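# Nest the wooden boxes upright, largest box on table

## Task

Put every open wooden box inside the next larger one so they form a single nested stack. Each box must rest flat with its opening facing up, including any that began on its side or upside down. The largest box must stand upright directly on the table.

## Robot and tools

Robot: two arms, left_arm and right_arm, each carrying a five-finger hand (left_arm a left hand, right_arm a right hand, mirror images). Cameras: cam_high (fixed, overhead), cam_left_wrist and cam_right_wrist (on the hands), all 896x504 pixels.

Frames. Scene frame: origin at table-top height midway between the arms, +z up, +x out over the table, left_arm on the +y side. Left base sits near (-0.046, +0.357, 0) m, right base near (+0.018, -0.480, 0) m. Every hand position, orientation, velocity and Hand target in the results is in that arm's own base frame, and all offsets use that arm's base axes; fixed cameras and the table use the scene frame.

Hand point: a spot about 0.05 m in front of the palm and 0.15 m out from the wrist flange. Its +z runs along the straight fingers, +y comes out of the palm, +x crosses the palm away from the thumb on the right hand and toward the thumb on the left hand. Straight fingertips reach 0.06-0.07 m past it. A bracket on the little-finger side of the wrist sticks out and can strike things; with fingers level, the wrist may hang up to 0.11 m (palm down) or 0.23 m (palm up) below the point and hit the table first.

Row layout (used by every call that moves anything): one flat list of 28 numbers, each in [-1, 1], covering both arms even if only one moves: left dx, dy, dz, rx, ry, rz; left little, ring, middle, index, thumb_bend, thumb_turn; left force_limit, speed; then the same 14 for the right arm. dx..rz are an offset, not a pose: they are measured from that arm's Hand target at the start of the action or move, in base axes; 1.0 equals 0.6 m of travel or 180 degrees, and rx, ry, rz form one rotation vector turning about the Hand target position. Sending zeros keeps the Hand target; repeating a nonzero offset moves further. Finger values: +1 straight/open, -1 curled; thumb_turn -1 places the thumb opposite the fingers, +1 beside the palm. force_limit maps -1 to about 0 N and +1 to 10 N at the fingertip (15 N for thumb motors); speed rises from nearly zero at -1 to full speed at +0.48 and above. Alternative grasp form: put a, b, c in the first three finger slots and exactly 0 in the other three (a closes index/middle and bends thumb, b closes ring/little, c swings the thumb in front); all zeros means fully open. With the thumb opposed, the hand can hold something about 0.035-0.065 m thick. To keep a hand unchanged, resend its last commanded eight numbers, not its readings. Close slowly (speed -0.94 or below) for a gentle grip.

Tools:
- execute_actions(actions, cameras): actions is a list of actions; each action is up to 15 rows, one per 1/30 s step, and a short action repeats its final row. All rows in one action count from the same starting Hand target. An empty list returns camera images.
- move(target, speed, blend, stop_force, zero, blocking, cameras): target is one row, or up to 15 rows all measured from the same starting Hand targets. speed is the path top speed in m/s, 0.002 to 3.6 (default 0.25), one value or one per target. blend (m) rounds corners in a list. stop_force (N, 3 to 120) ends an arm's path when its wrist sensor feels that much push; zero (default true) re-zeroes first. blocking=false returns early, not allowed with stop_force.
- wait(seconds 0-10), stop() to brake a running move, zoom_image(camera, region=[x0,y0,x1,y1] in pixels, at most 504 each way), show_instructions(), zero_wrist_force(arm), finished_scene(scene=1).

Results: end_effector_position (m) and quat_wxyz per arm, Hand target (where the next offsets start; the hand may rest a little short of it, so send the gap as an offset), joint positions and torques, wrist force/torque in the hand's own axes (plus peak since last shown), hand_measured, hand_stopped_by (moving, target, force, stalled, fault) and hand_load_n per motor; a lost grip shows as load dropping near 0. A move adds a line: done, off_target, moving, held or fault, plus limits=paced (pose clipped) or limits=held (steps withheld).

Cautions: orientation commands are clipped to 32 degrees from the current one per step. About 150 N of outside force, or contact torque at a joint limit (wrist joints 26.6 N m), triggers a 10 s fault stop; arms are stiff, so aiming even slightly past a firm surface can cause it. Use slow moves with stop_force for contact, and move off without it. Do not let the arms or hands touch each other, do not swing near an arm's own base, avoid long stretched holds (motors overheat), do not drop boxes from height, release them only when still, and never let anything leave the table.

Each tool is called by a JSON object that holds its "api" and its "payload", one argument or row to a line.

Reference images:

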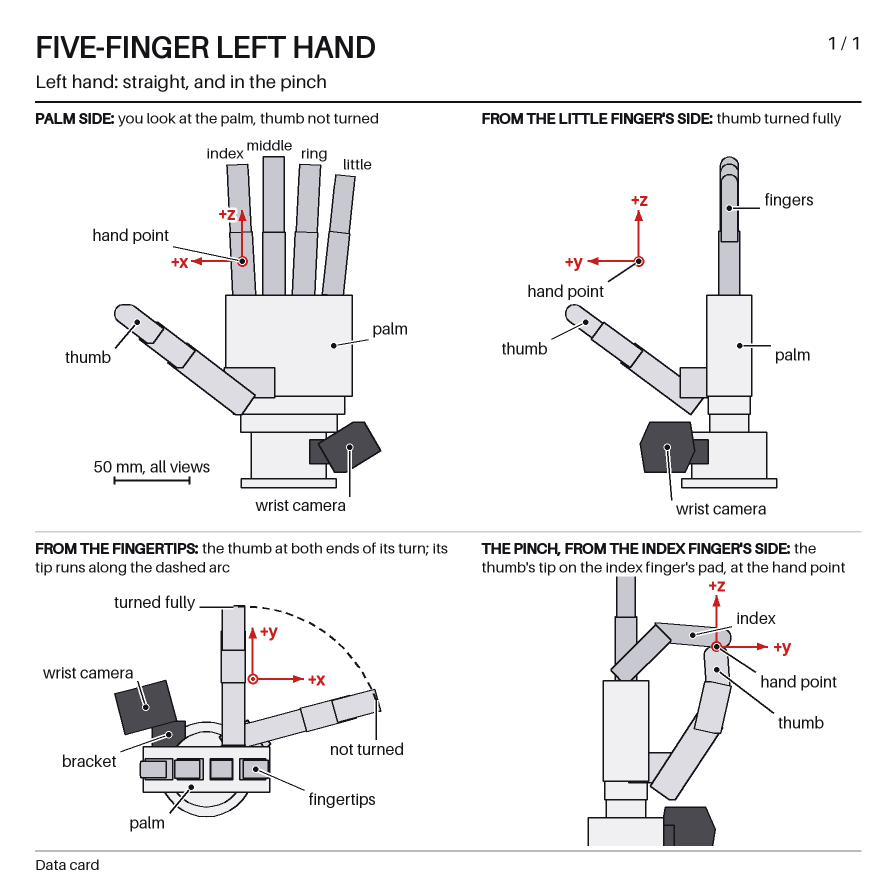

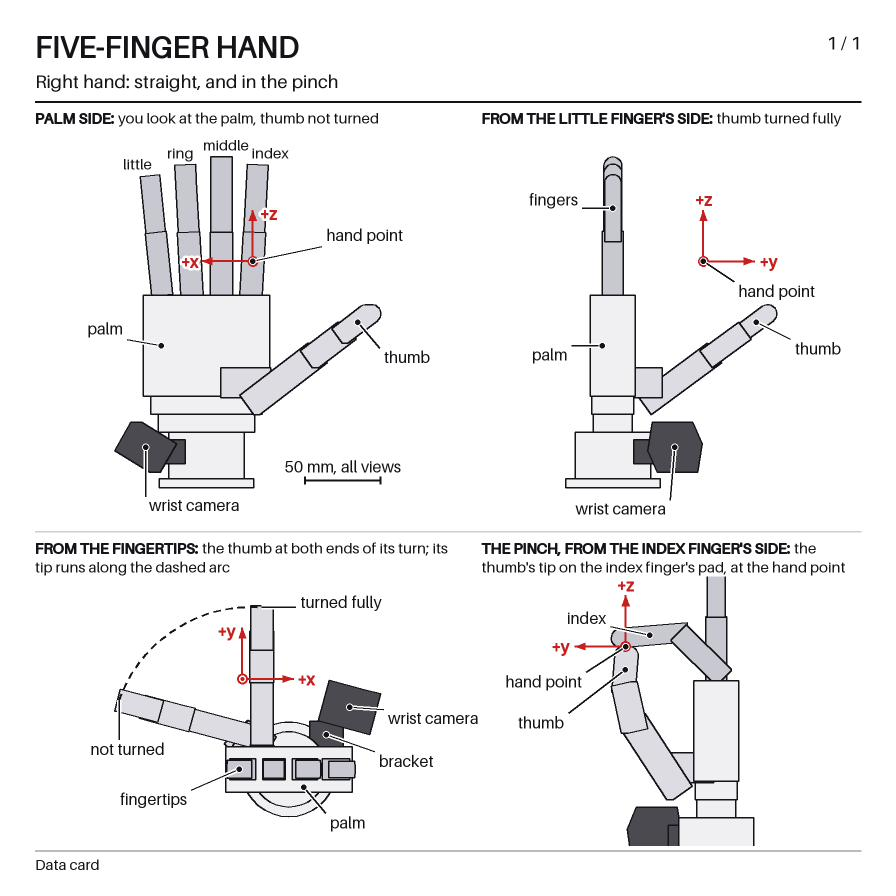

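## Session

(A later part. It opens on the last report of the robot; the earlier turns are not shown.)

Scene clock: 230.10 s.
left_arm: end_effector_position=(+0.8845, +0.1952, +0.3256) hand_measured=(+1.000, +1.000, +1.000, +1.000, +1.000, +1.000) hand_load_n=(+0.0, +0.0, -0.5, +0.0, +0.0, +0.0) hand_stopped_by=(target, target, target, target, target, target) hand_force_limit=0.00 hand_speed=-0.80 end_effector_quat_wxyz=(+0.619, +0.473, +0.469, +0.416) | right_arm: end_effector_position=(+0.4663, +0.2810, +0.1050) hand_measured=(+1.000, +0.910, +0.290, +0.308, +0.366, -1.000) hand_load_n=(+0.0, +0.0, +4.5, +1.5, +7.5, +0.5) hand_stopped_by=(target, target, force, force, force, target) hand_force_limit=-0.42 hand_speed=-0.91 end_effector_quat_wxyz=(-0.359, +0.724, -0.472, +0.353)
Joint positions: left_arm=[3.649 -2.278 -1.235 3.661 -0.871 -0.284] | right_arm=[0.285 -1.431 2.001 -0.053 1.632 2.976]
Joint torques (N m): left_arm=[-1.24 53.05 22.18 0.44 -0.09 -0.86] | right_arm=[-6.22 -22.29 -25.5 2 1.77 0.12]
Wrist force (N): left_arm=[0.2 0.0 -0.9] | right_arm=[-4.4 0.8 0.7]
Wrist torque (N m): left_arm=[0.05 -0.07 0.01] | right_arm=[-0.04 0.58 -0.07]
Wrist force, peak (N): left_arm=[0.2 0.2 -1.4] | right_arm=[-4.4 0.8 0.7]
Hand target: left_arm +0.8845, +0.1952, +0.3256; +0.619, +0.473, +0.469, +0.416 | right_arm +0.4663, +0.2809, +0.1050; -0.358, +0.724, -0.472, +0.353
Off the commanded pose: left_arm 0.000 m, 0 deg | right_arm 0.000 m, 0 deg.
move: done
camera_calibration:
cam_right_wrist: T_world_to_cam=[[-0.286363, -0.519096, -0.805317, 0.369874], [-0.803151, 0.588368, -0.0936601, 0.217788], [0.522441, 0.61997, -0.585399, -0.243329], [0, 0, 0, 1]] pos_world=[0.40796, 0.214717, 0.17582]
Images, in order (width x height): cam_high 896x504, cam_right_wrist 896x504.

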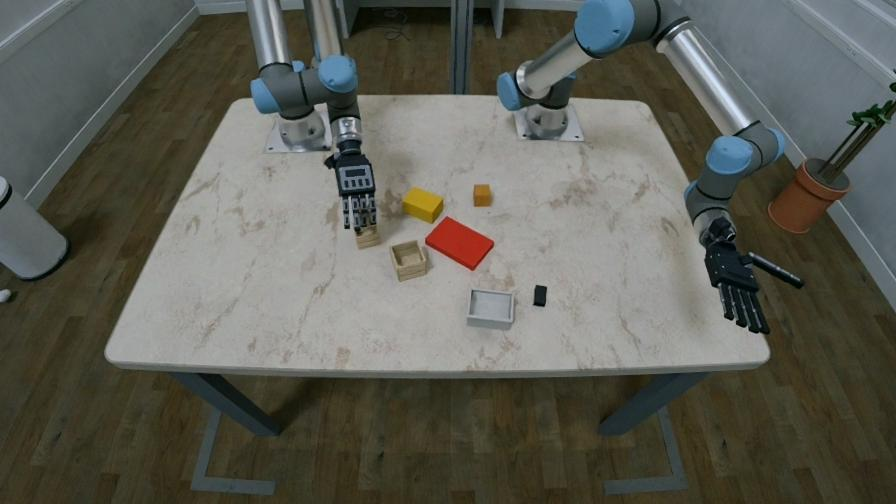

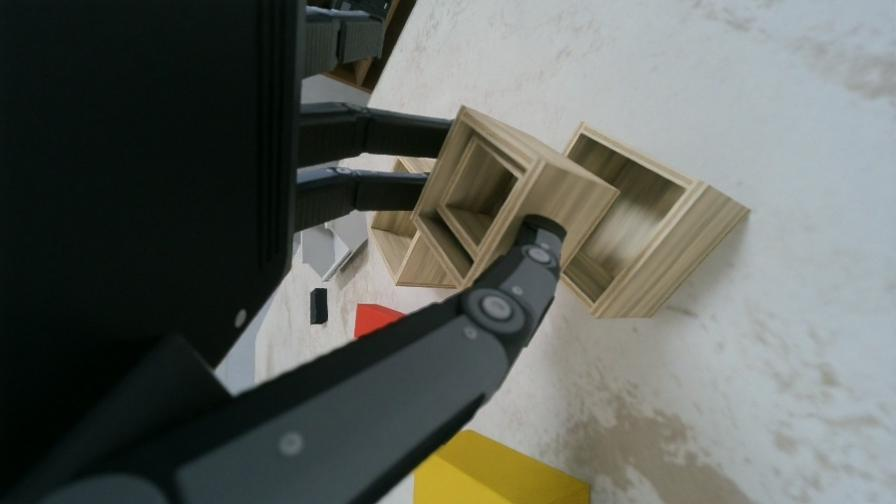

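{"api": "move", "payload": {
  "target": [0,0,0,0,0,0,1,1,1,1,1,1,0,-0.8,-0.0015,-0.0093,-0.0308,0,0,0,0.6,0,1,0,0,0,-0.42,-0.91],
  "speed": 0.06,
  "cameras": ["cam_right_wrist"]
}}

{"api": "zoom_image", "payload": {
  "camera": "cam_right_wrist",
  "region": [400, 90, 760, 330]
}}

Scene clock: 234.43 s.
left_arm: end_effector_position=(+0.8845, +0.1952, +0.3256) hand_measured=(+1.000, +1.000, +1.000, +1.000, +1.000, +1.000) hand_load_n=(+0.0, +0.0, +0.0, +0.0, +0.0, +0.0) hand_stopped_by=(target, target, target, target, target, target) hand_force_limit=0.00 hand_speed=-0.80 end_effector_quat_wxyz=(+0.619, +0.473, +0.469, +0.416) | right_arm: end_effector_position=(+0.4653, +0.2752, +0.0862) hand_measured=(+1.000, +0.910, +0.290, +0.308, +0.366, -1.000) hand_load_n=(+0.0, +0.0, +4.0, +1.5, +7.5, +0.0) hand_stopped_by=(target, target, force, force, force, target) hand_force_limit=-0.42 hand_speed=-0.91 end_effector_quat_wxyz=(-0.358, +0.724, -0.472, +0.353) end_effector_velocity=(+0.000, +0.000, +0.002) end_effector_angular_velocity=(-0.001, +0.001, +0.000)
Joint positions: left_arm=[3.649 -2.278 -1.235 3.661 -0.871 -0.284] | right_arm=[0.27 -1.413 2.037 -0.107 1.618 2.968]
Joint velocities: left_arm=[within noise] | right_arm=[0.001 -0.002 -0.003 0.006 0.002 0]
Joint torques (N m): left_arm=[-0.57 51.77 21.91 0.46 -0.22 -0.62] | right_arm=[8.7 -35.88 -30.48 2.06 1.48 0.29]
Wrist force (N): left_arm=[0.2 0.1 -1.0] | right_arm=[-4.1 0.7 0.8]
Wrist torque (N m): left_arm=[0.07 -0.07 0.01] | right_arm=[-0.06 0.52 -0.06]
Wrist force, peak (N): left_arm=[0.1 0.3 -1.4] | right_arm=[-4.4 0.7 0.9]
Hand target: left_arm +0.8845, +0.1952, +0.3256; +0.619, +0.473, +0.469, +0.416 | right_arm +0.4654, +0.2753, +0.0865; -0.358, +0.724, -0.472, +0.353
Off the commanded pose: left_arm 0.000 m, 0 deg | right_arm 0.000 m, 0 deg.
move: done
camera_calibration:
cam_right_wrist: T_world_to_cam=[[-0.286924, -0.519063, -0.805139, 0.351739], [-0.803014, 0.588611, -0.093303, 0.218564], [0.522344, 0.619767, -0.585701, -0.25008], [0, 0, 0, 1]] pos_world=[0.40706, 0.208917, 0.157119]
Images, in order (width x height): cam_right_wrist 896x504.

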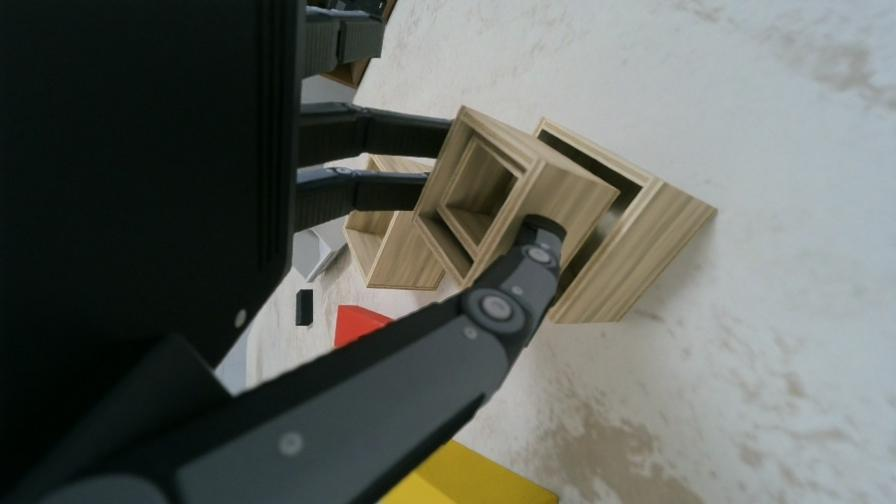

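Scaled by 1.400 from the camera's 896x504 image, which has a finer 1280x720 frame.

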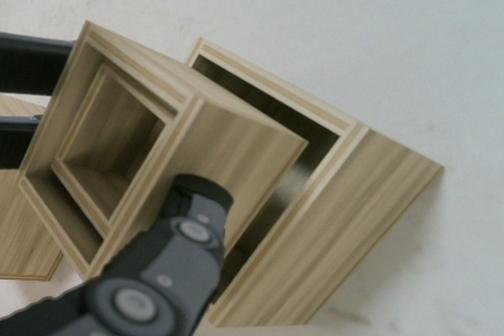

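{"api": "zoom_image", "payload": {
  "camera": "cam_right_wrist",
  "region": [530, 110, 730, 330]
}}

Scaled by 2.291 from the camera's 896x504 image, which has a finer 1280x720 frame.

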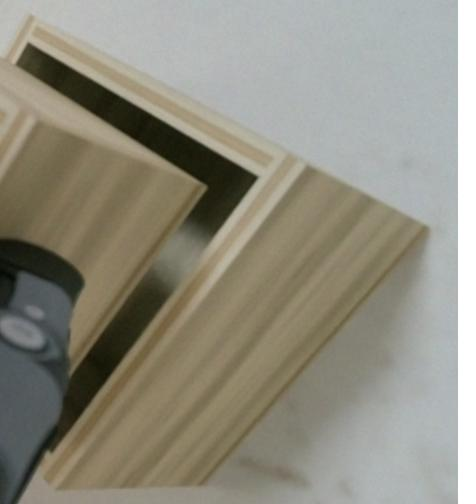

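{"api": "move", "payload": {
  "target": [
    [0,0,0,0,0,0,1,1,1,1,1,1,0,-0.8,-0.0003,-0.0043,0,0,0,0,0.6,0,1,0,0,0,-0.42,-0.91],
    [0,0,0,0,0,0,1,1,1,1,1,1,0,-0.8,-0.0003,-0.0043,-0.0508,0,0,0,0.6,0,1,0,0,0,-0.42,-0.91]
  ],
  "speed": [0.02,0.025],
  "stop_force": 3,
  "cameras": ["cam_right_wrist"]
}}

{"api": "zoom_image", "payload": {
  "camera": "cam_right_wrist",
  "region": [400, 90, 760, 330]
}}

Scene clock: 242.37 s.
left_arm: end_effector_position=(+0.8845, +0.1952, +0.3256) hand_measured=(+1.000, +1.000, +1.000, +1.000, +1.000, +1.000) hand_load_n=(+0.0, +0.0, -0.5, +0.0, +0.0, +0.0) hand_stopped_by=(target, target, target, target, target, target) hand_force_limit=0.00 hand_speed=-0.80 end_effector_quat_wxyz=(+0.619, +0.473, +0.469, +0.416) | right_arm: end_effector_position=(+0.4652, +0.2728, +0.0634) hand_measured=(+1.000, +0.910, +0.290, +0.308, +0.366, -1.000) hand_load_n=(-0.5, +0.0, +4.5, +1.5, +7.0, +0.0) hand_stopped_by=(target, target, force, force, force, target) hand_force_limit=-0.42 hand_speed=-0.91 end_effector_quat_wxyz=(-0.358, +0.724, -0.472, +0.353)
Joint positions: left_arm=[3.649 -2.278 -1.235 3.661 -0.871 -0.284] | right_arm=[0.263 -1.38 2.07 -0.174 1.612 2.965]
Joint torques (N m): left_arm=[-0.76 51.45 22.12 0.63 -0.34 -0.77] | right_arm=[7.59 -22.58 -28.38 -2.07 1.84 2.08]
Wrist force (N): left_arm=[0.3 0.4 -0.8] | right_arm=[-3.5 -1.7 -0.3]
Wrist torque (N m): left_arm=[0.10 -0.07 0.01] | right_arm=[-0.01 0.54 -0.12]
Wrist force, peak (N): left_arm=[0.3 0.4 -1.3] | right_arm=[-1.9 -10.8 -5.0]
Hand target: left_arm +0.8845, +0.1952, +0.3256; +0.619, +0.473, +0.469, +0.416 | right_arm +0.4652, +0.2728, +0.0634; -0.358, +0.724, -0.472, +0.353 (not the last commanded pose)
Off the commanded pose: left_arm 0.000 m, 0 deg | right_arm 0.007 m, 0 deg.
move: contact (right_arm); path passed 1 of 2 targets
camera_calibration:
cam_right_wrist: T_world_to_cam=[[-0.286582, -0.518984, -0.805311, 0.331843], [-0.802935, 0.588667, -0.0936301, 0.217819], [0.522652, 0.61978, -0.585412, -0.262058], [0, 0, 0, 1]] pos_world=[0.40696, 0.206417, 0.13422]
Images, in order (width x height): cam_right_wrist 896x504.

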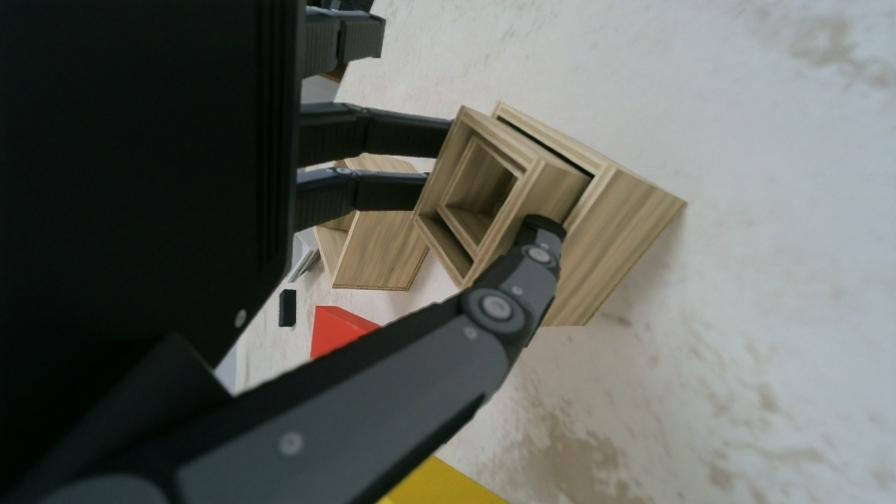

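Scaled by 1.400 from the camera's 896x504 image, which has a finer 1280x720 frame.

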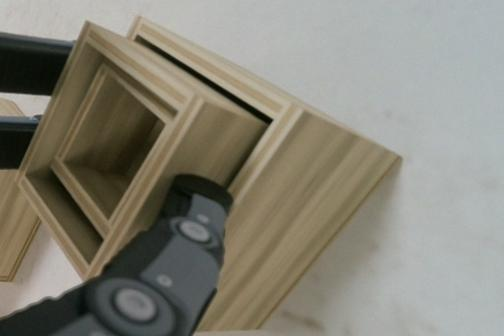

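{"api": "move", "payload": {
  "target": [0,0,0,0,0,0,1,1,1,1,1,1,0,-0.8,0,0,0.0008,0,0,0,1,0.91,0.42,0.42,0.2,-1,-0.42,-0.975],
  "speed": 0.02,
  "cameras": ["cam_right_wrist"]
}}

{"api": "zoom_image", "payload": {
  "camera": "cam_right_wrist",
  "region": [400, 90, 760, 330]
}}

Scene clock: 247.27 s.
left_arm: end_effector_position=(+0.8845, +0.1952, +0.3256) hand_measured=(+1.000, +1.000, +1.000, +1.000, +1.000, +1.000) hand_load_n=(+0.0, +0.0, +0.0, +0.0, +0.0, +0.0) hand_stopped_by=(target, target, target, target, target, target) hand_force_limit=0.00 hand_speed=-0.80 end_effector_quat_wxyz=(+0.619, +0.473, +0.469, +0.416) | right_arm: end_effector_position=(+0.4652, +0.2728, +0.0638) hand_measured=(+1.000, +0.910, +0.420, +0.420, +0.364, -1.000) hand_load_n=(+0.0, +0.0, +0.0, +0.0, +0.0, +0.0) hand_stopped_by=(target, target, target, target, force, target) hand_force_limit=-0.42 hand_speed=-0.97 end_effector_quat_wxyz=(-0.358, +0.724, -0.472, +0.353)
Joint positions: left_arm=[3.649 -2.278 -1.235 3.661 -0.871 -0.284] | right_arm=[0.263 -1.381 2.069 -0.172 1.612 2.965]
Joint torques (N m): left_arm=[-0.45 51.39 23.18 0.49 -0.3 -0.84] | right_arm=[-5.28 -35.29 -25.36 -1.06 -0.83 0.41]
Wrist force (N): left_arm=[0.3 0.3 -1.0] | right_arm=[-3.7 0.3 0.9]
Wrist torque (N m): left_arm=[0.09 -0.08 0.01] | right_arm=[-0.09 0.47 -0.07]
Wrist force, peak (N): left_arm=[0.3 0.3 -1.4] | right_arm=[-4.2 0.4 0.8]
Hand target: left_arm +0.8845, +0.1952, +0.3256; +0.619, +0.473, +0.469, +0.416 | right_arm +0.4652, +0.2728, +0.0638; -0.358, +0.724, -0.472, +0.353
Off the commanded pose: left_arm 0.000 m, 0 deg | right_arm 0.000 m, 0 deg.
move: done
camera_calibration:
cam_right_wrist: T_world_to_cam=[[-0.28656, -0.519, -0.805309, 0.332239], [-0.802944, 0.588652, -0.0936526, 0.217875], [0.522652, 0.619781, -0.585412, -0.261765], [0, 0, 0, 1]] pos_world=[0.40696, 0.206417, 0.13472]
Images, in order (width x height): cam_right_wrist 896x504.

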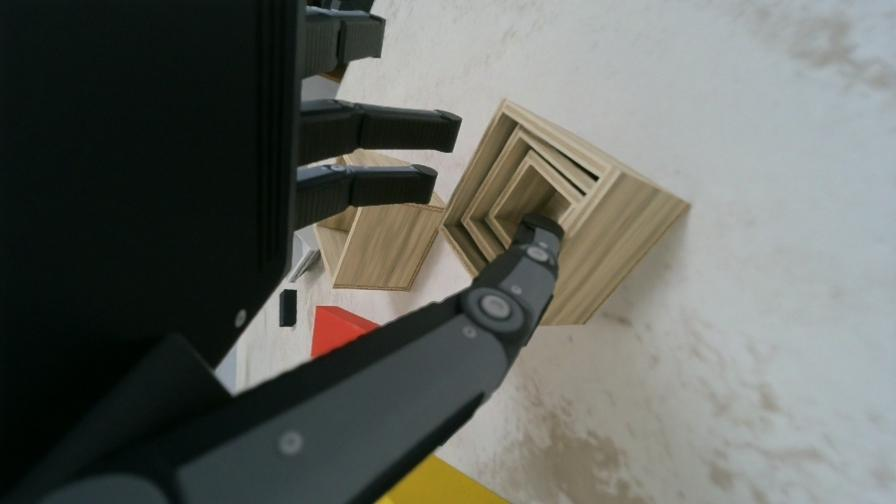

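Scaled by 1.400 from the camera's 896x504 image, which has a finer 1280x720 frame.

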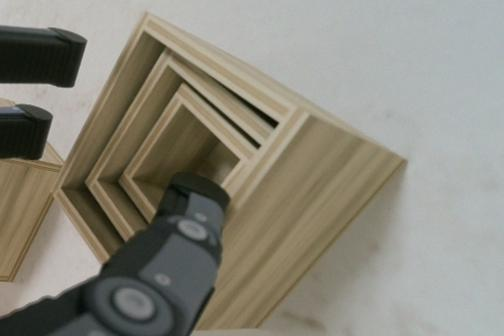

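{"api": "move", "payload": {
  "target": [
    [0,0,0,0,0,0,1,1,1,1,1,1,0,-0.8,0,0,0.04,0,0,0,1,0.91,0.42,0.42,0.2,-1,-0.42,-0.975],
    [0,0,0,0,0,0,1,1,1,1,1,1,0,-0.8,-0.02,-0.006,0.13,-0.0084,0.026,-0.0048,1,1,0.62,0.62,0.66,-1,-0.42,-0.3]
  ],
  "speed": [0.06,0.12],
  "cameras": ["cam_right_wrist"]
}}

{"api": "zoom_image", "payload": {
  "camera": "cam_right_wrist",
  "region": [320, 60, 720, 360]
}}

Scene clock: 253.37 s.
left_arm: end_effector_position=(+0.8845, +0.1952, +0.3256) hand_measured=(+1.000, +1.000, +1.000, +1.000, +1.000, +1.000) hand_load_n=(+0.0, +0.0, +0.0, +0.0, +0.0, +0.0) hand_stopped_by=(target, target, target, target, target, target) hand_force_limit=0.00 hand_speed=-0.80 end_effector_quat_wxyz=(+0.619, +0.473, +0.469, +0.416) | right_arm: end_effector_position=(+0.4532, +0.2692, +0.1418) hand_measured=(+1.000, +1.000, +0.620, +0.620, +0.660, -1.000) hand_load_n=(+0.0, +0.0, +0.0, +0.0, +0.0, +0.0) hand_stopped_by=(target, target, target, target, target, target) hand_force_limit=-0.42 hand_speed=-0.30 end_effector_quat_wxyz=(-0.327, +0.739, -0.487, +0.332)
Joint positions: left_arm=[3.649 -2.278 -1.235 3.661 -0.871 -0.284] | right_arm=[0.272 -1.477 1.915 0.165 1.635 2.974]
Joint torques (N m): left_arm=[-0.75 51.76 22.53 0.51 -0.32 -0.89] | right_arm=[-11.54 -14.89 -23.06 1.91 -1.62 -2.48]
Wrist force (N): left_arm=[0.2 0.4 -1.3] | right_arm=[-4.2 0.5 0.6]
Wrist torque (N m): left_arm=[0.14 -0.07 0.00] | right_arm=[-0.03 0.57 -0.22]
Wrist force, peak (N): left_arm=[0.3 0.3 -1.4] | right_arm=[-4.2 1.7 1.6]
Hand target: left_arm +0.8845, +0.1952, +0.3256; +0.619, +0.473, +0.469, +0.416 | right_arm +0.4532, +0.2692, +0.1418; -0.327, +0.739, -0.487, +0.332
Off the commanded pose: left_arm 0.000 m, 0 deg | right_arm 0.000 m, 0 deg.
move: done
camera_calibration:
cam_right_wrist: T_world_to_cam=[[-0.358737, -0.53485, -0.765012, 0.421007], [-0.799635, 0.598892, -0.0437362, 0.206245], [0.481552, 0.596041, -0.642529, -0.174531], [0, 0, 0, 1]] pos_world=[0.399997, 0.205684, 0.218955]
Images, in order (width x height): cam_right_wrist 896x504.

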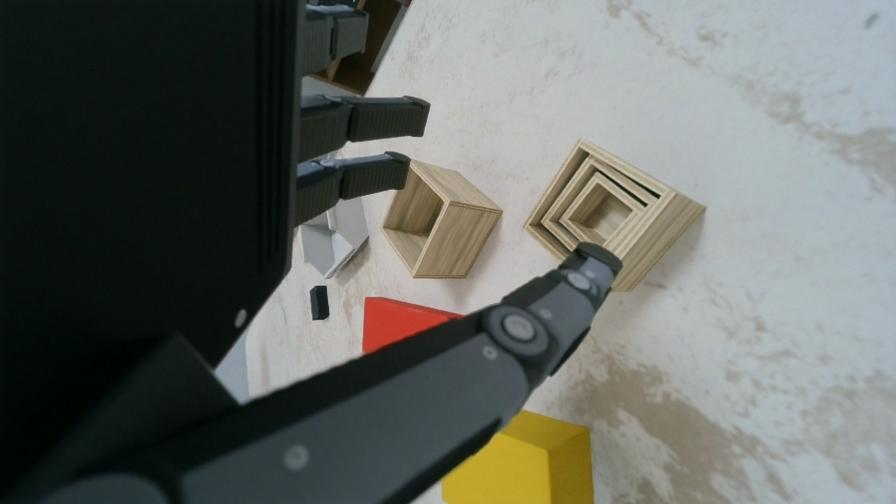

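Scaled by 1.260 from the camera's 896x504 image, which has a finer 1280x720 frame.

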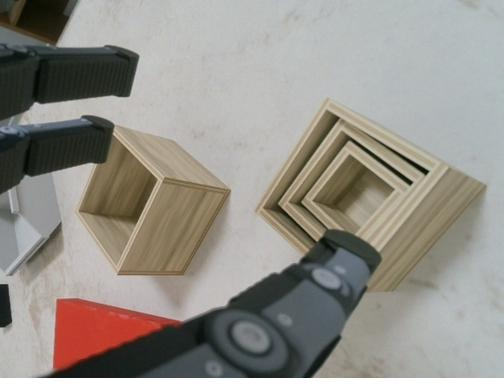

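{"api": "zoom_image", "payload": {
  "camera": "cam_right_wrist",
  "region": [510, 120, 730, 310]
}}

{"api": "zoom_image", "payload": {
  "camera": "cam_right_wrist",
  "region": [360, 140, 540, 300]
}}

Scaled by 2.291 from the camera's 896x504 image, which has a finer 1280x720 frame.

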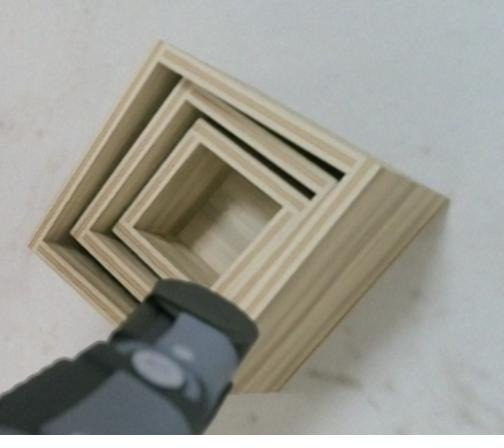

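Scaled by 2.800 from the camera's 896x504 image, which has a finer 1280x720 frame.

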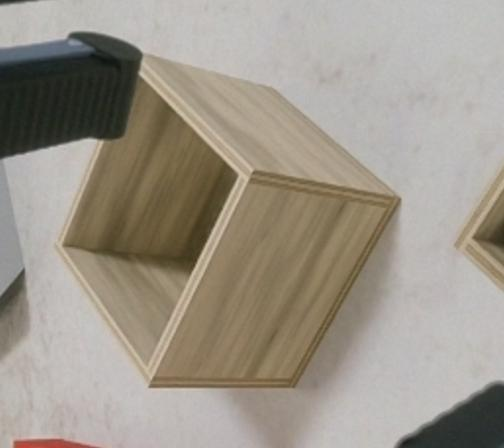

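{"api": "move", "payload": {
  "target": [
    [0,0,0,0,0,0,1,1,1,1,1,1,0,-0.8,0.0178,0.0047,-0.09,0,0,-0.0083,1,1,0.62,0.62,0.66,-1,-0.42,-0.3],
    [0,0,0,0,0,0,1,1,1,1,1,1,0,-0.8,0.0178,0.0047,-0.153,0,0,-0.0083,1,1,0.62,0.62,0.66,-1,-0.42,-0.3]
  ],
  "speed": [0.15,0.08],
  "blend": [0.01,0],
  "cameras": ["cam_right_wrist"]
}}

{"api": "zoom_image", "payload": {
  "camera": "cam_right_wrist",
  "region": [380, 60, 720, 340]
}}

Scene clock: 260.23 s.
left_arm: end_effector_position=(+0.8845, +0.1952, +0.3256) hand_measured=(+1.000, +1.000, +1.000, +1.000, +1.000, +1.000) hand_load_n=(+0.0, +0.0, +0.0, +0.0, +0.0, +0.0) hand_stopped_by=(target, target, target, target, target, target) hand_force_limit=0.00 hand_speed=-0.80 end_effector_quat_wxyz=(+0.619, +0.473, +0.469, +0.416) | right_arm: end_effector_position=(+0.4638, +0.2720, +0.0500) hand_measured=(+1.000, +1.000, +0.620, +0.620, +0.660, -1.000) hand_load_n=(+0.0, +0.0, +0.0, +0.0, +0.0, +0.0) hand_stopped_by=(target, target, target, target, target, target) hand_force_limit=-0.42 hand_speed=-0.30 end_effector_quat_wxyz=(-0.322, +0.732, -0.497, +0.337)
Joint positions: left_arm=[3.649 -2.278 -1.235 3.661 -0.871 -0.284] | right_arm=[0.284 -1.325 2.007 -0.078 1.667 2.996]
Joint torques (N m): left_arm=[-1.61 52.86 22.81 0.56 -0.1 -0.89] | right_arm=[-10.99 -33.73 -28.95 0.3 -1.97 -2.32]
Wrist force (N): left_arm=[0.5 0.3 -1.0] | right_arm=[-4.2 0.5 1.1]
Wrist torque (N m): left_arm=[0.10 -0.11 0.02] | right_arm=[-0.06 0.55 -0.16]
Wrist force, peak (N): left_arm=[0.4 0.2 -1.4] | right_arm=[-4.3 1.0 1.2]
Hand target: left_arm +0.8845, +0.1952, +0.3256; +0.619, +0.473, +0.469, +0.416 | right_arm +0.4639, +0.2720, +0.0500; -0.322, +0.732, -0.496, +0.337
Off the commanded pose: left_arm 0.000 m, 0 deg | right_arm 0.000 m, 0 deg.
move: done
camera_calibration:
cam_right_wrist: T_world_to_cam=[[-0.37271, -0.525418, -0.764868, 0.359886], [-0.783777, 0.619507, -0.04364, 0.196097], [0.496771, 0.583221, -0.642707, -0.243919], [0, 0, 0, 1]] pos_world=[0.409001, 0.209866, 0.127054]
Images, in order (width x height): cam_right_wrist 896x504.

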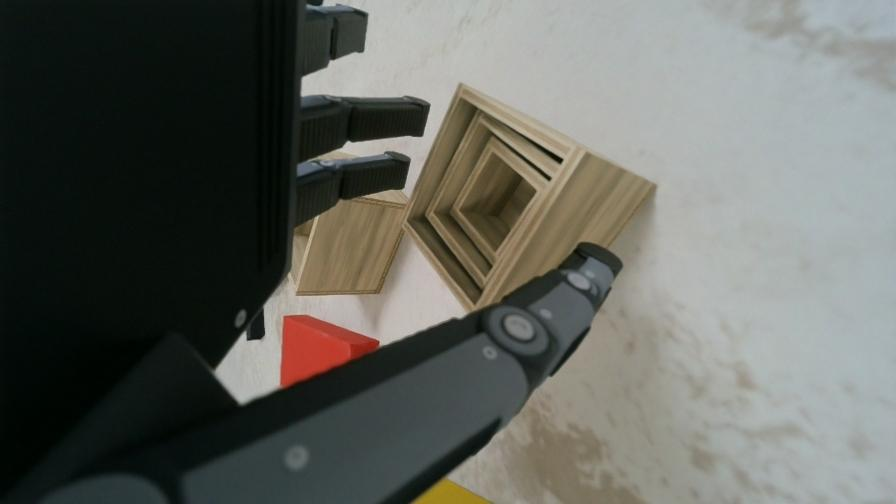

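Scaled by 1.482 from the camera's 896x504 image, which has a finer 1280x720 frame.

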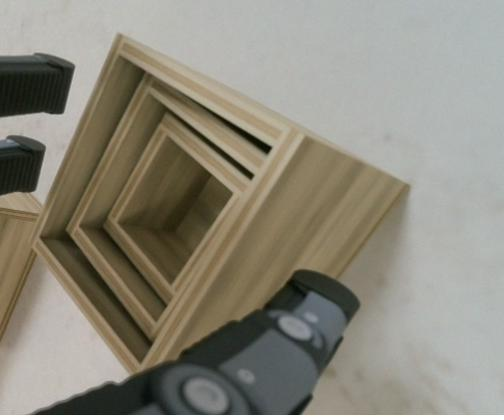

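{"api": "move", "payload": {
  "target": [0,0,0,0,0,0,1,1,1,1,1,1,0,-0.8,0,0,0,0,0,0,1,1,0.15,0.15,0.2,-1,-0.35,-0.9],
  "cameras": ["cam_right_wrist"]
}}

{"api": "zoom_image", "payload": {
  "camera": "cam_right_wrist",
  "region": [380, 60, 720, 340]
}}

Scene clock: 262.30 s.
left_arm: end_effector_position=(+0.8845, +0.1952, +0.3256) hand_measured=(+1.000, +1.000, +1.000, +1.000, +1.000, +1.000) hand_load_n=(+0.0, +0.0, +0.0, +0.0, +0.0, +0.0) hand_stopped_by=(target, target, target, target, target, target) hand_force_limit=0.00 hand_speed=-0.80 end_effector_quat_wxyz=(+0.619, +0.473, +0.469, +0.416) | right_arm: end_effector_position=(+0.4639, +0.2720, +0.0501) hand_measured=(+1.000, +1.000, +0.352, +0.352, +0.528, -1.000) hand_load_n=(+0.0, +0.0, +5.5, +4.0, +8.0, -0.5) hand_stopped_by=(target, target, force, force, force, target) hand_force_limit=-0.35 hand_speed=-0.90 end_effector_quat_wxyz=(-0.322, +0.732, -0.496, +0.337)
Joint positions: left_arm=[3.649 -2.278 -1.235 3.661 -0.871 -0.284] | right_arm=[0.284 -1.325 2.007 -0.078 1.667 2.996]
Joint torques (N m): left_arm=[0.11 52.88 22.13 0.51 -0.27 -0.75] | right_arm=[-10.71 -34.18 -25.38 -1.03 -1.29 -2.28]
Wrist force (N): left_arm=[0.1 0.3 -1.2] | right_arm=[-3.5 -3.1 -0.7]
Wrist torque (N m): left_arm=[0.11 -0.06 0.00] | right_arm=[-0.15 0.53 -0.19]
Wrist force, peak (N): left_arm=[0.1 0.2 -1.5] | right_arm=[-3.5 -3.9 -0.4]
Hand target: left_arm +0.8845, +0.1952, +0.3256; +0.619, +0.473, +0.469, +0.416 | right_arm +0.4639, +0.2720, +0.0500; -0.322, +0.732, -0.496, +0.337
Off the commanded pose: left_arm 0.000 m, 0 deg | right_arm 0.000 m, 0 deg.
move: done
camera_calibration:
cam_right_wrist: T_world_to_cam=[[-0.372492, -0.525257, -0.765085, 0.359868], [-0.783677, 0.619619, -0.0438461, 0.196063], [0.497092, 0.583247, -0.642435, -0.244026], [0, 0, 0, 1]] pos_world=[0.409001, 0.209866, 0.127155]
Images, in order (width x height): cam_right_wrist 896x504.

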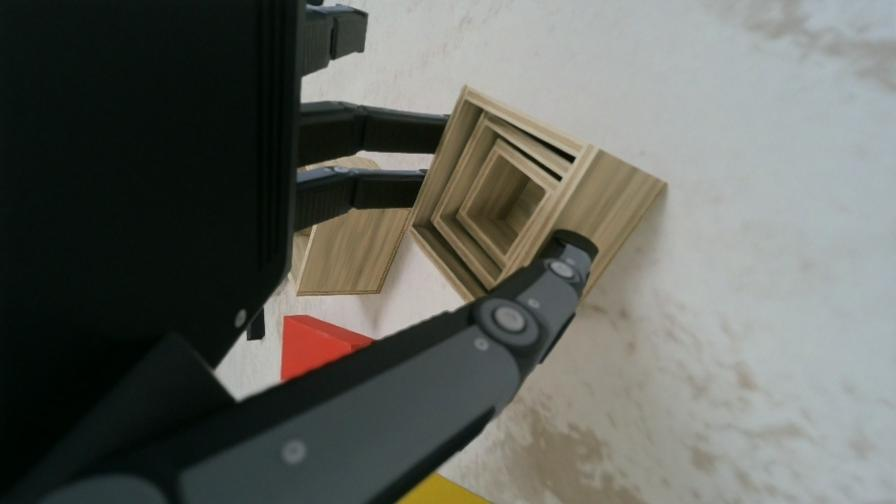

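Scaled by 1.482 from the camera's 896x504 image, which has a finer 1280x720 frame.

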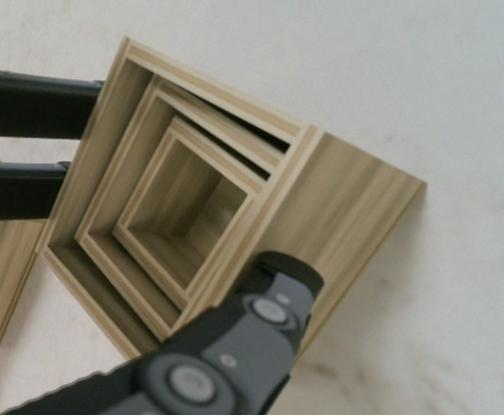

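{"api": "move", "payload": {
  "target": [
    [0,0,0,0,0,0,1,1,1,1,1,1,0,-0.8,0,0,0.03,0,0,0,1,1,0.15,0.15,0.2,-1,-0.35,-0.9],
    [0,0,0,0,0,0,1,1,1,1,1,1,0,-0.8,0,0,0.1167,0,0,0,1,1,0.15,0.15,0.2,-1,-0.35,-0.9],
    [0,0,0,0,0,0,1,1,1,1,1,1,0,-0.8,0.1627,0.1883,0.1167,0,0,0,1,1,0.15,0.15,0.2,-1,-0.35,-0.9]
  ],
  "speed": [0.04,0.1,0.14],
  "blend": [0.01,0.02,0],
  "cameras": ["cam_right_wrist"]
}}

{"api": "zoom_image", "payload": {
  "camera": "cam_right_wrist",
  "region": [380, 60, 740, 340]
}}

Scene clock: 266.07 s.
left_arm: end_effector_position=(+0.8845, +0.1952, +0.3256) hand_measured=(+1.000, +1.000, +1.000, +1.000, +1.000, +1.000) hand_load_n=(+0.0, +0.0, +0.0, +0.0, +0.0, +0.0) hand_stopped_by=(target, target, target, target, target, target) hand_force_limit=0.00 hand_speed=-0.80 end_effector_quat_wxyz=(+0.619, +0.473, +0.469, +0.416) | right_arm: end_effector_position=(+0.5614, +0.3850, +0.1200) hand_measured=(+1.000, +1.000, +0.352, +0.352, +0.530, -1.000) hand_load_n=(+0.0, +0.0, +4.0, +3.0, +9.5, +0.5) hand_stopped_by=(target, target, force, force, force, target) hand_force_limit=-0.35 hand_speed=-0.90 end_effector_quat_wxyz=(-0.322, +0.732, -0.496, +0.337)
Joint positions: left_arm=[3.649 -2.278 -1.235 3.661 -0.871 -0.284] | right_arm=[0.449 -1.087 1.458 0.249 1.802 3.092]
Joint torques (N m): left_arm=[-0.89 52.55 22.65 0.5 -0.21 -0.72] | right_arm=[-10.14 -35.53 -28.27 -1.68 -2.03 -2.37]
Wrist force (N): left_arm=[0.3 0.1 -1.1] | right_arm=[-3.9 0.6 0.9]
Wrist torque (N m): left_arm=[0.08 -0.08 0.01] | right_arm=[-0.04 0.51 -0.11]
Wrist force, peak (N): left_arm=[0.4 0.2 -1.5] | right_arm=[-3.7 -3.3 -0.8]
Hand target: left_arm +0.8845, +0.1952, +0.3256; +0.619, +0.473, +0.469, +0.416 | right_arm +0.5615, +0.3850, +0.1201; -0.322, +0.732, -0.496, +0.337
Off the commanded pose: left_arm 0.000 m, 0 deg | right_arm 0.000 m, 0 deg.
move: done; blend cut to 0.009 m at target 1
camera_calibration:
cam_right_wrist: T_world_to_cam=[[-0.372594, -0.525399, -0.764938, 0.509164], [-0.783764, 0.619515, -0.0437508, 0.205583], [0.496877, 0.58323, -0.642616, -0.313279], [0, 0, 0, 1]] pos_world=[0.506501, 0.322866, 0.197155]
Images, in order (width x height): cam_right_wrist 896x504.

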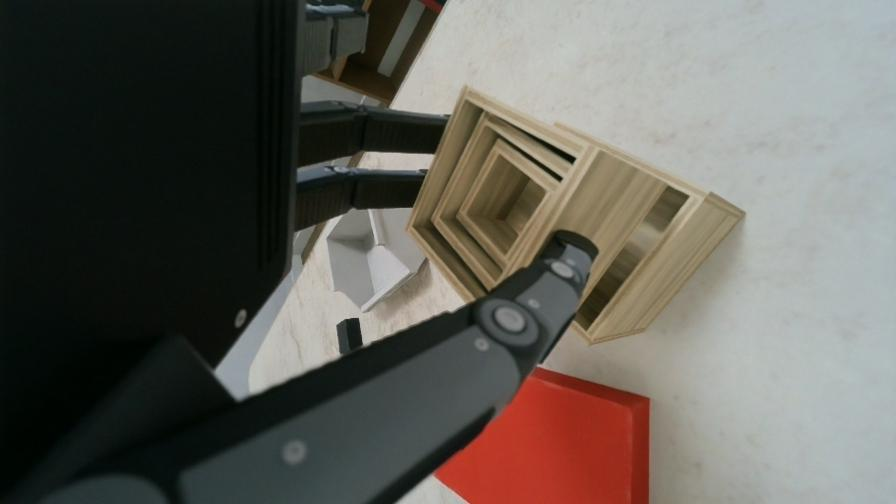

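Scaled by 1.400 from the camera's 896x504 image, which has a finer 1280x720 frame.

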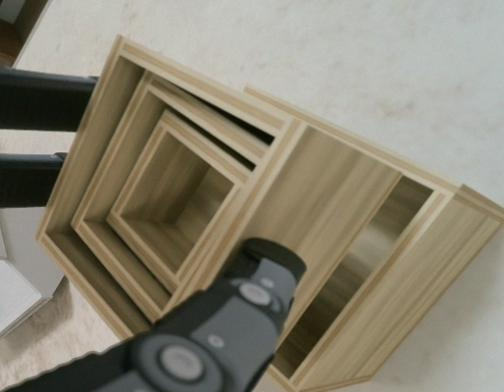

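{"api": "zoom_image", "payload": {
  "camera": "cam_right_wrist",
  "region": [540, 110, 760, 350]
}}

Scaled by 2.100 from the camera's 896x504 image, which has a finer 1280x720 frame.

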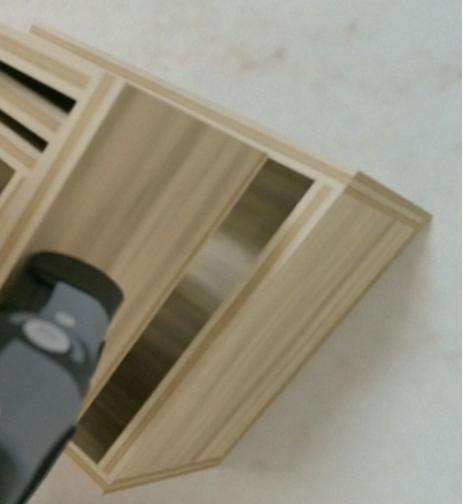

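{"api": "move", "payload": {
  "target": [0,0,0,0,0,0,1,1,1,1,1,1,0,-0.8,-0.0030,0.0025,-0.0185,0,0,0,1,1,0.15,0.15,0.2,-1,-0.35,-0.9],
  "speed": 0.04,
  "cameras": ["cam_right_wrist"]
}}

{"api": "zoom_image", "payload": {
  "camera": "cam_right_wrist",
  "region": [540, 110, 760, 350]
}}

Scene clock: 271.40 s.
left_arm: end_effector_position=(+0.8845, +0.1952, +0.3256) hand_measured=(+1.000, +1.000, +1.000, +1.000, +1.000, +1.000) hand_load_n=(+0.0, +0.5, +0.0, +0.0, +0.0, +0.0) hand_stopped_by=(target, target, target, target, target, target) hand_force_limit=0.00 hand_speed=-0.80 end_effector_quat_wxyz=(+0.619, +0.473, +0.469, +0.416) | right_arm: end_effector_position=(+0.5596, +0.3865, +0.1087) hand_measured=(+1.000, +1.000, +0.352, +0.352, +0.530, -1.000) hand_load_n=(+0.0, +0.0, +4.0, +3.0, +9.5, +0.5) hand_stopped_by=(target, target, force, force, force, target) hand_force_limit=-0.35 hand_speed=-0.90 end_effector_quat_wxyz=(-0.322, +0.732, -0.497, +0.337) end_effector_velocity=(-0.001, -0.001, +0.000) end_effector_angular_velocity=(-0.002, +0.003, +0.001)
Joint positions: left_arm=[3.649 -2.278 -1.235 3.661 -0.871 -0.284] | right_arm=[0.453 -1.078 1.475 0.224 1.805 3.095]
Joint velocities: left_arm=[within noise] | right_arm=[0 -0.001 0 0.005 0 -0.001]
Joint torques (N m): left_arm=[-0.29 52.56 21.7 0.51 -0.22 -0.83] | right_arm=[3.17 -48.01 -28.64 2.56 1.47 1.58]
Wrist force (N): left_arm=[-0.1 0.2 -1.3] | right_arm=[-3.9 0.7 0.9]
Wrist torque (N m): left_arm=[0.11 -0.03 -0.01] | right_arm=[-0.02 0.52 -0.23]
Wrist force, peak (N): left_arm=[0.3 0.2 -1.5] | right_arm=[-4.3 0.9 0.8]
Hand target: left_arm +0.8845, +0.1952, +0.3256; +0.619, +0.473, +0.469, +0.416 | right_arm +0.5597, +0.3865, +0.1090; -0.322, +0.732, -0.496, +0.337
Off the commanded pose: left_arm 0.000 m, 0 deg | right_arm 0.000 m, 0 deg.
move: done
camera_calibration:
cam_right_wrist: T_world_to_cam=[[-0.372691, -0.525374, -0.764908, 0.50071], [-0.7837, 0.619599, -0.0437223, 0.202762], [0.496906, 0.583163, -0.642655, -0.320557], [0, 0, 0, 1]] pos_world=[0.504801, 0.324366, 0.185855]
Images, in order (width x height): cam_right_wrist 896x504.

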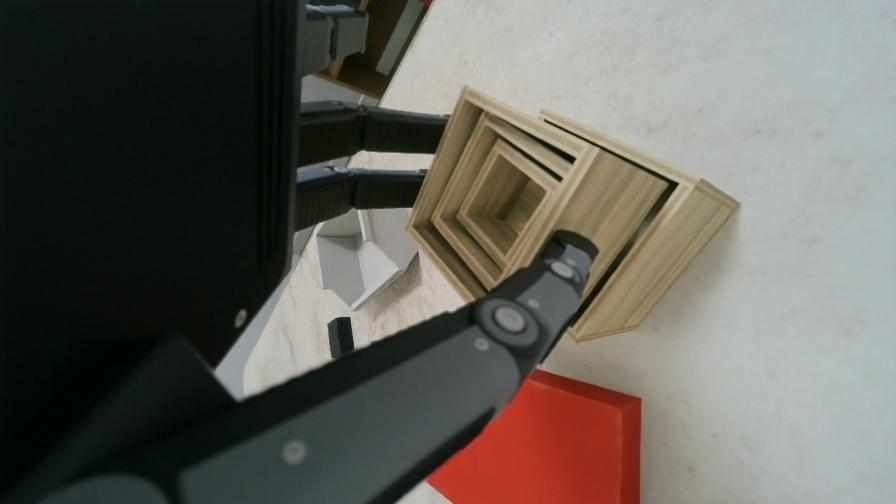

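Scaled by 2.100 from the camera's 896x504 image, which has a finer 1280x720 frame.

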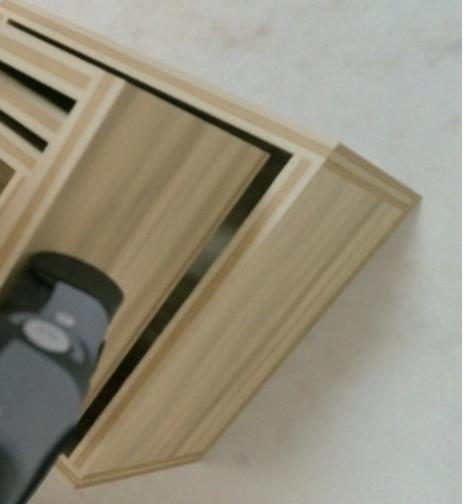

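{"api": "zoom_image", "payload": {
  "camera": "cam_right_wrist",
  "region": [560, 170, 700, 345]
}}

Scaled by 2.880 from the camera's 896x504 image, which has a finer 1280x720 frame.

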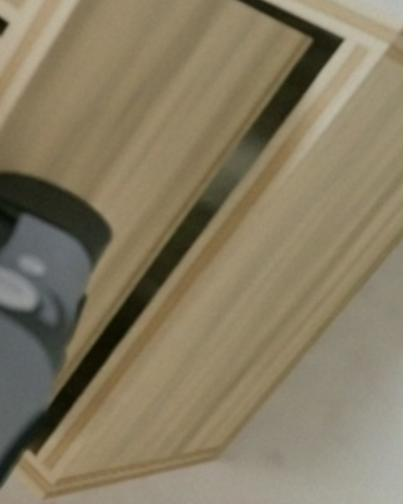

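{"api": "move", "payload": {
  "target": [0,0,0,0,0,0,1,1,1,1,1,1,0,-0.8,-0.0013,-0.0004,0,0,0,-0.0044,1,1,0.15,0.15,0.2,-1,-0.35,-0.9],
  "speed": 0.04,
  "cameras": ["cam_right_wrist"]
}}

{"api": "zoom_image", "payload": {
  "camera": "cam_right_wrist",
  "region": [560, 140, 700, 345]
}}

Scene clock: 276.07 s.
left_arm: end_effector_position=(+0.8845, +0.1952, +0.3256) hand_measured=(+1.000, +1.000, +1.000, +1.000, +1.000, +1.000) hand_load_n=(+0.0, +0.0, +0.0, +0.0, +0.0, +0.0) hand_stopped_by=(target, target, target, target, target, target) hand_force_limit=0.00 hand_speed=-0.80 end_effector_quat_wxyz=(+0.619, +0.473, +0.469, +0.416) | right_arm: end_effector_position=(+0.5589, +0.3862, +0.1090) hand_measured=(+1.000, +1.000, +0.352, +0.352, +0.530, -1.000) hand_load_n=(+0.0, +0.0, +4.0, +3.0, +9.5, +0.5) hand_stopped_by=(target, target, force, force, force, target) hand_force_limit=-0.35 hand_speed=-0.90 end_effector_quat_wxyz=(-0.320, +0.729, -0.502, +0.339)
Joint positions: left_arm=[3.649 -2.278 -1.235 3.661 -0.871 -0.284] | right_arm=[0.458 -1.077 1.473 0.227 1.82 3.106]
Joint torques (N m): left_arm=[-0.78 53.38 22.8 0.46 -0.31 -0.82] | right_arm=[3.09 -34.36 -31.35 1.67 -0.81 -0.19]
Wrist force (N): left_arm=[0.6 0.4 -0.9] | right_arm=[-4.0 0.7 1.0]
Wrist torque (N m): left_arm=[0.11 -0.12 0.03] | right_arm=[-0.03 0.52 -0.23]
Wrist force, peak (N): left_arm=[0.3 0.6 -1.4] | right_arm=[-4.3 0.6 1.1]
Hand target: left_arm +0.8845, +0.1952, +0.3256; +0.619, +0.473, +0.469, +0.416 | right_arm +0.5589, +0.3862, +0.1090; -0.320, +0.729, -0.502, +0.339
Off the commanded pose: left_arm 0.000 m, 0 deg | right_arm 0.000 m, 0 deg.
move: done
camera_calibration:
cam_right_wrist: T_world_to_cam=[[-0.379931, -0.520014, -0.765008, 0.502446], [-0.774869, 0.630601, -0.0438222, 0.193216], [0.505203, 0.576132, -0.642528, -0.321834], [0, 0, 0, 1]] pos_world=[0.503204, 0.324856, 0.186055]
Images, in order (width x height): cam_right_wrist 896x504.

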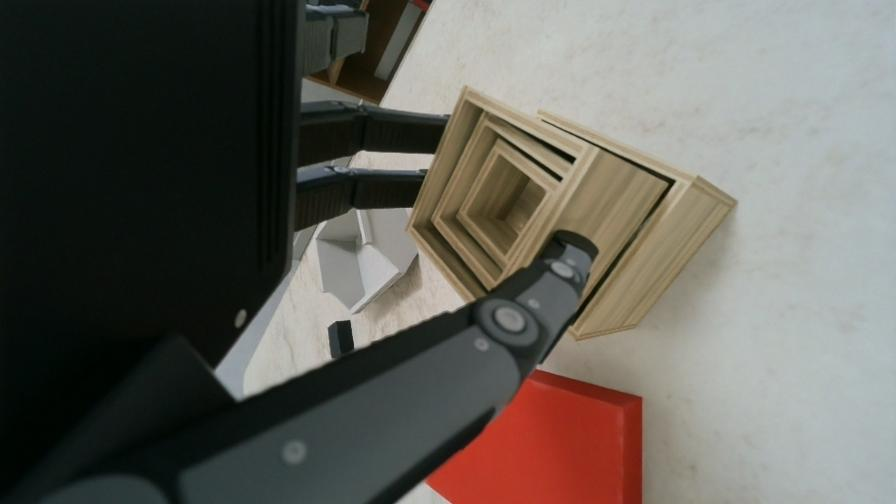

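Scaled by 2.459 from the camera's 896x504 image, which has a finer 1280x720 frame.

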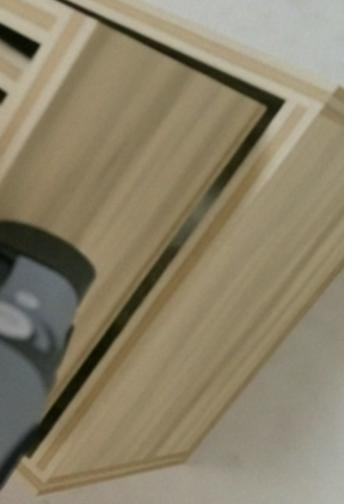

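{"api": "move", "payload": {
  "target": [
    [0,0,0,0,0,0,1,1,1,1,1,1,0,-0.8,0.0006,0.0002,-0.004,0,0,0,1,1,0.15,0.15,0.2,-1,-0.35,-0.9],
    [0,0,0,0,0,0,1,1,1,1,1,1,0,-0.8,0.0006,0.0002,-0.0733,0,0,0,1,1,0.15,0.15,0.2,-1,-0.35,-0.9]
  ],
  "speed": [0.015,0.02],
  "stop_force": 3,
  "cameras": ["cam_right_wrist"]
}}

{"api": "zoom_image", "payload": {
  "camera": "cam_right_wrist",
  "region": [400, 60, 740, 345]
}}

Scene clock: 280.30 s.
left_arm: end_effector_position=(+0.8845, +0.1952, +0.3256) hand_measured=(+1.000, +1.000, +1.000, +1.000, +1.000, +1.000) hand_load_n=(+0.5, +0.0, +0.0, +0.0, +0.0, +0.0) hand_stopped_by=(target, target, target, target, target, target) hand_force_limit=0.00 hand_speed=-0.80 end_effector_quat_wxyz=(+0.619, +0.473, +0.469, +0.416) | right_arm: end_effector_position=(+0.5593, +0.3863, +0.0766) hand_measured=(+1.000, +1.000, +0.352, +0.352, +0.530, -1.000) hand_load_n=(+0.0, +0.0, +4.5, +3.5, +9.0, +0.5) hand_stopped_by=(target, target, force, force, force, target) hand_force_limit=-0.35 hand_speed=-0.90 end_effector_quat_wxyz=(-0.320, +0.729, -0.502, +0.339)
Joint positions: left_arm=[3.649 -2.278 -1.235 3.661 -0.871 -0.284] | right_arm=[0.458 -1.044 1.512 0.155 1.82 3.106]
Joint torques (N m): left_arm=[-2.11 51.89 22.87 0.35 -0.1 -0.83] | right_arm=[-9.28 -49.69 -29.73 -1.74 -1.13 -1.64]
Wrist force (N): left_arm=[0.6 0.3 -1.4] | right_arm=[-3.5 -2.4 -1.2]
Wrist torque (N m): left_arm=[0.14 -0.14 0.02] | right_arm=[0.09 0.58 -0.24]
Wrist force, peak (N): left_arm=[0.2 0.4 -1.6] | right_arm=[-2.0 -8.6 -5.5]
Hand target: left_arm +0.8845, +0.1952, +0.3256; +0.619, +0.473, +0.469, +0.416 | right_arm +0.5593, +0.3863, +0.0766; -0.320, +0.729, -0.502, +0.339 (not the last commanded pose)
Off the commanded pose: left_arm 0.000 m, 0 deg | right_arm 0.012 m, 0 deg.
move: contact (right_arm); path passed 1 of 2 targets
camera_calibration:
cam_right_wrist: T_world_to_cam=[[-0.379796, -0.520096, -0.76502, 0.4779], [-0.775071, 0.630357, -0.0437603, 0.192218], [0.504995, 0.576325, -0.642518, -0.342808], [0, 0, 0, 1]] pos_world=[0.503603, 0.324956, 0.153755]
Images, in order (width x height): cam_right_wrist 896x504.

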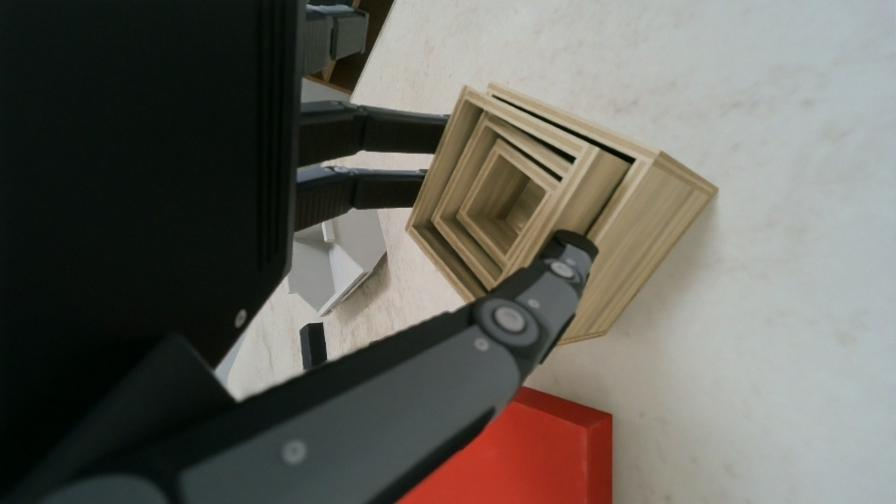

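Scaled by 1.482 from the camera's 896x504 image, which has a finer 1280x720 frame.

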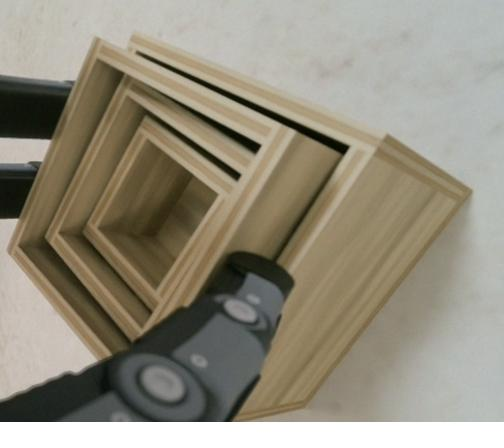

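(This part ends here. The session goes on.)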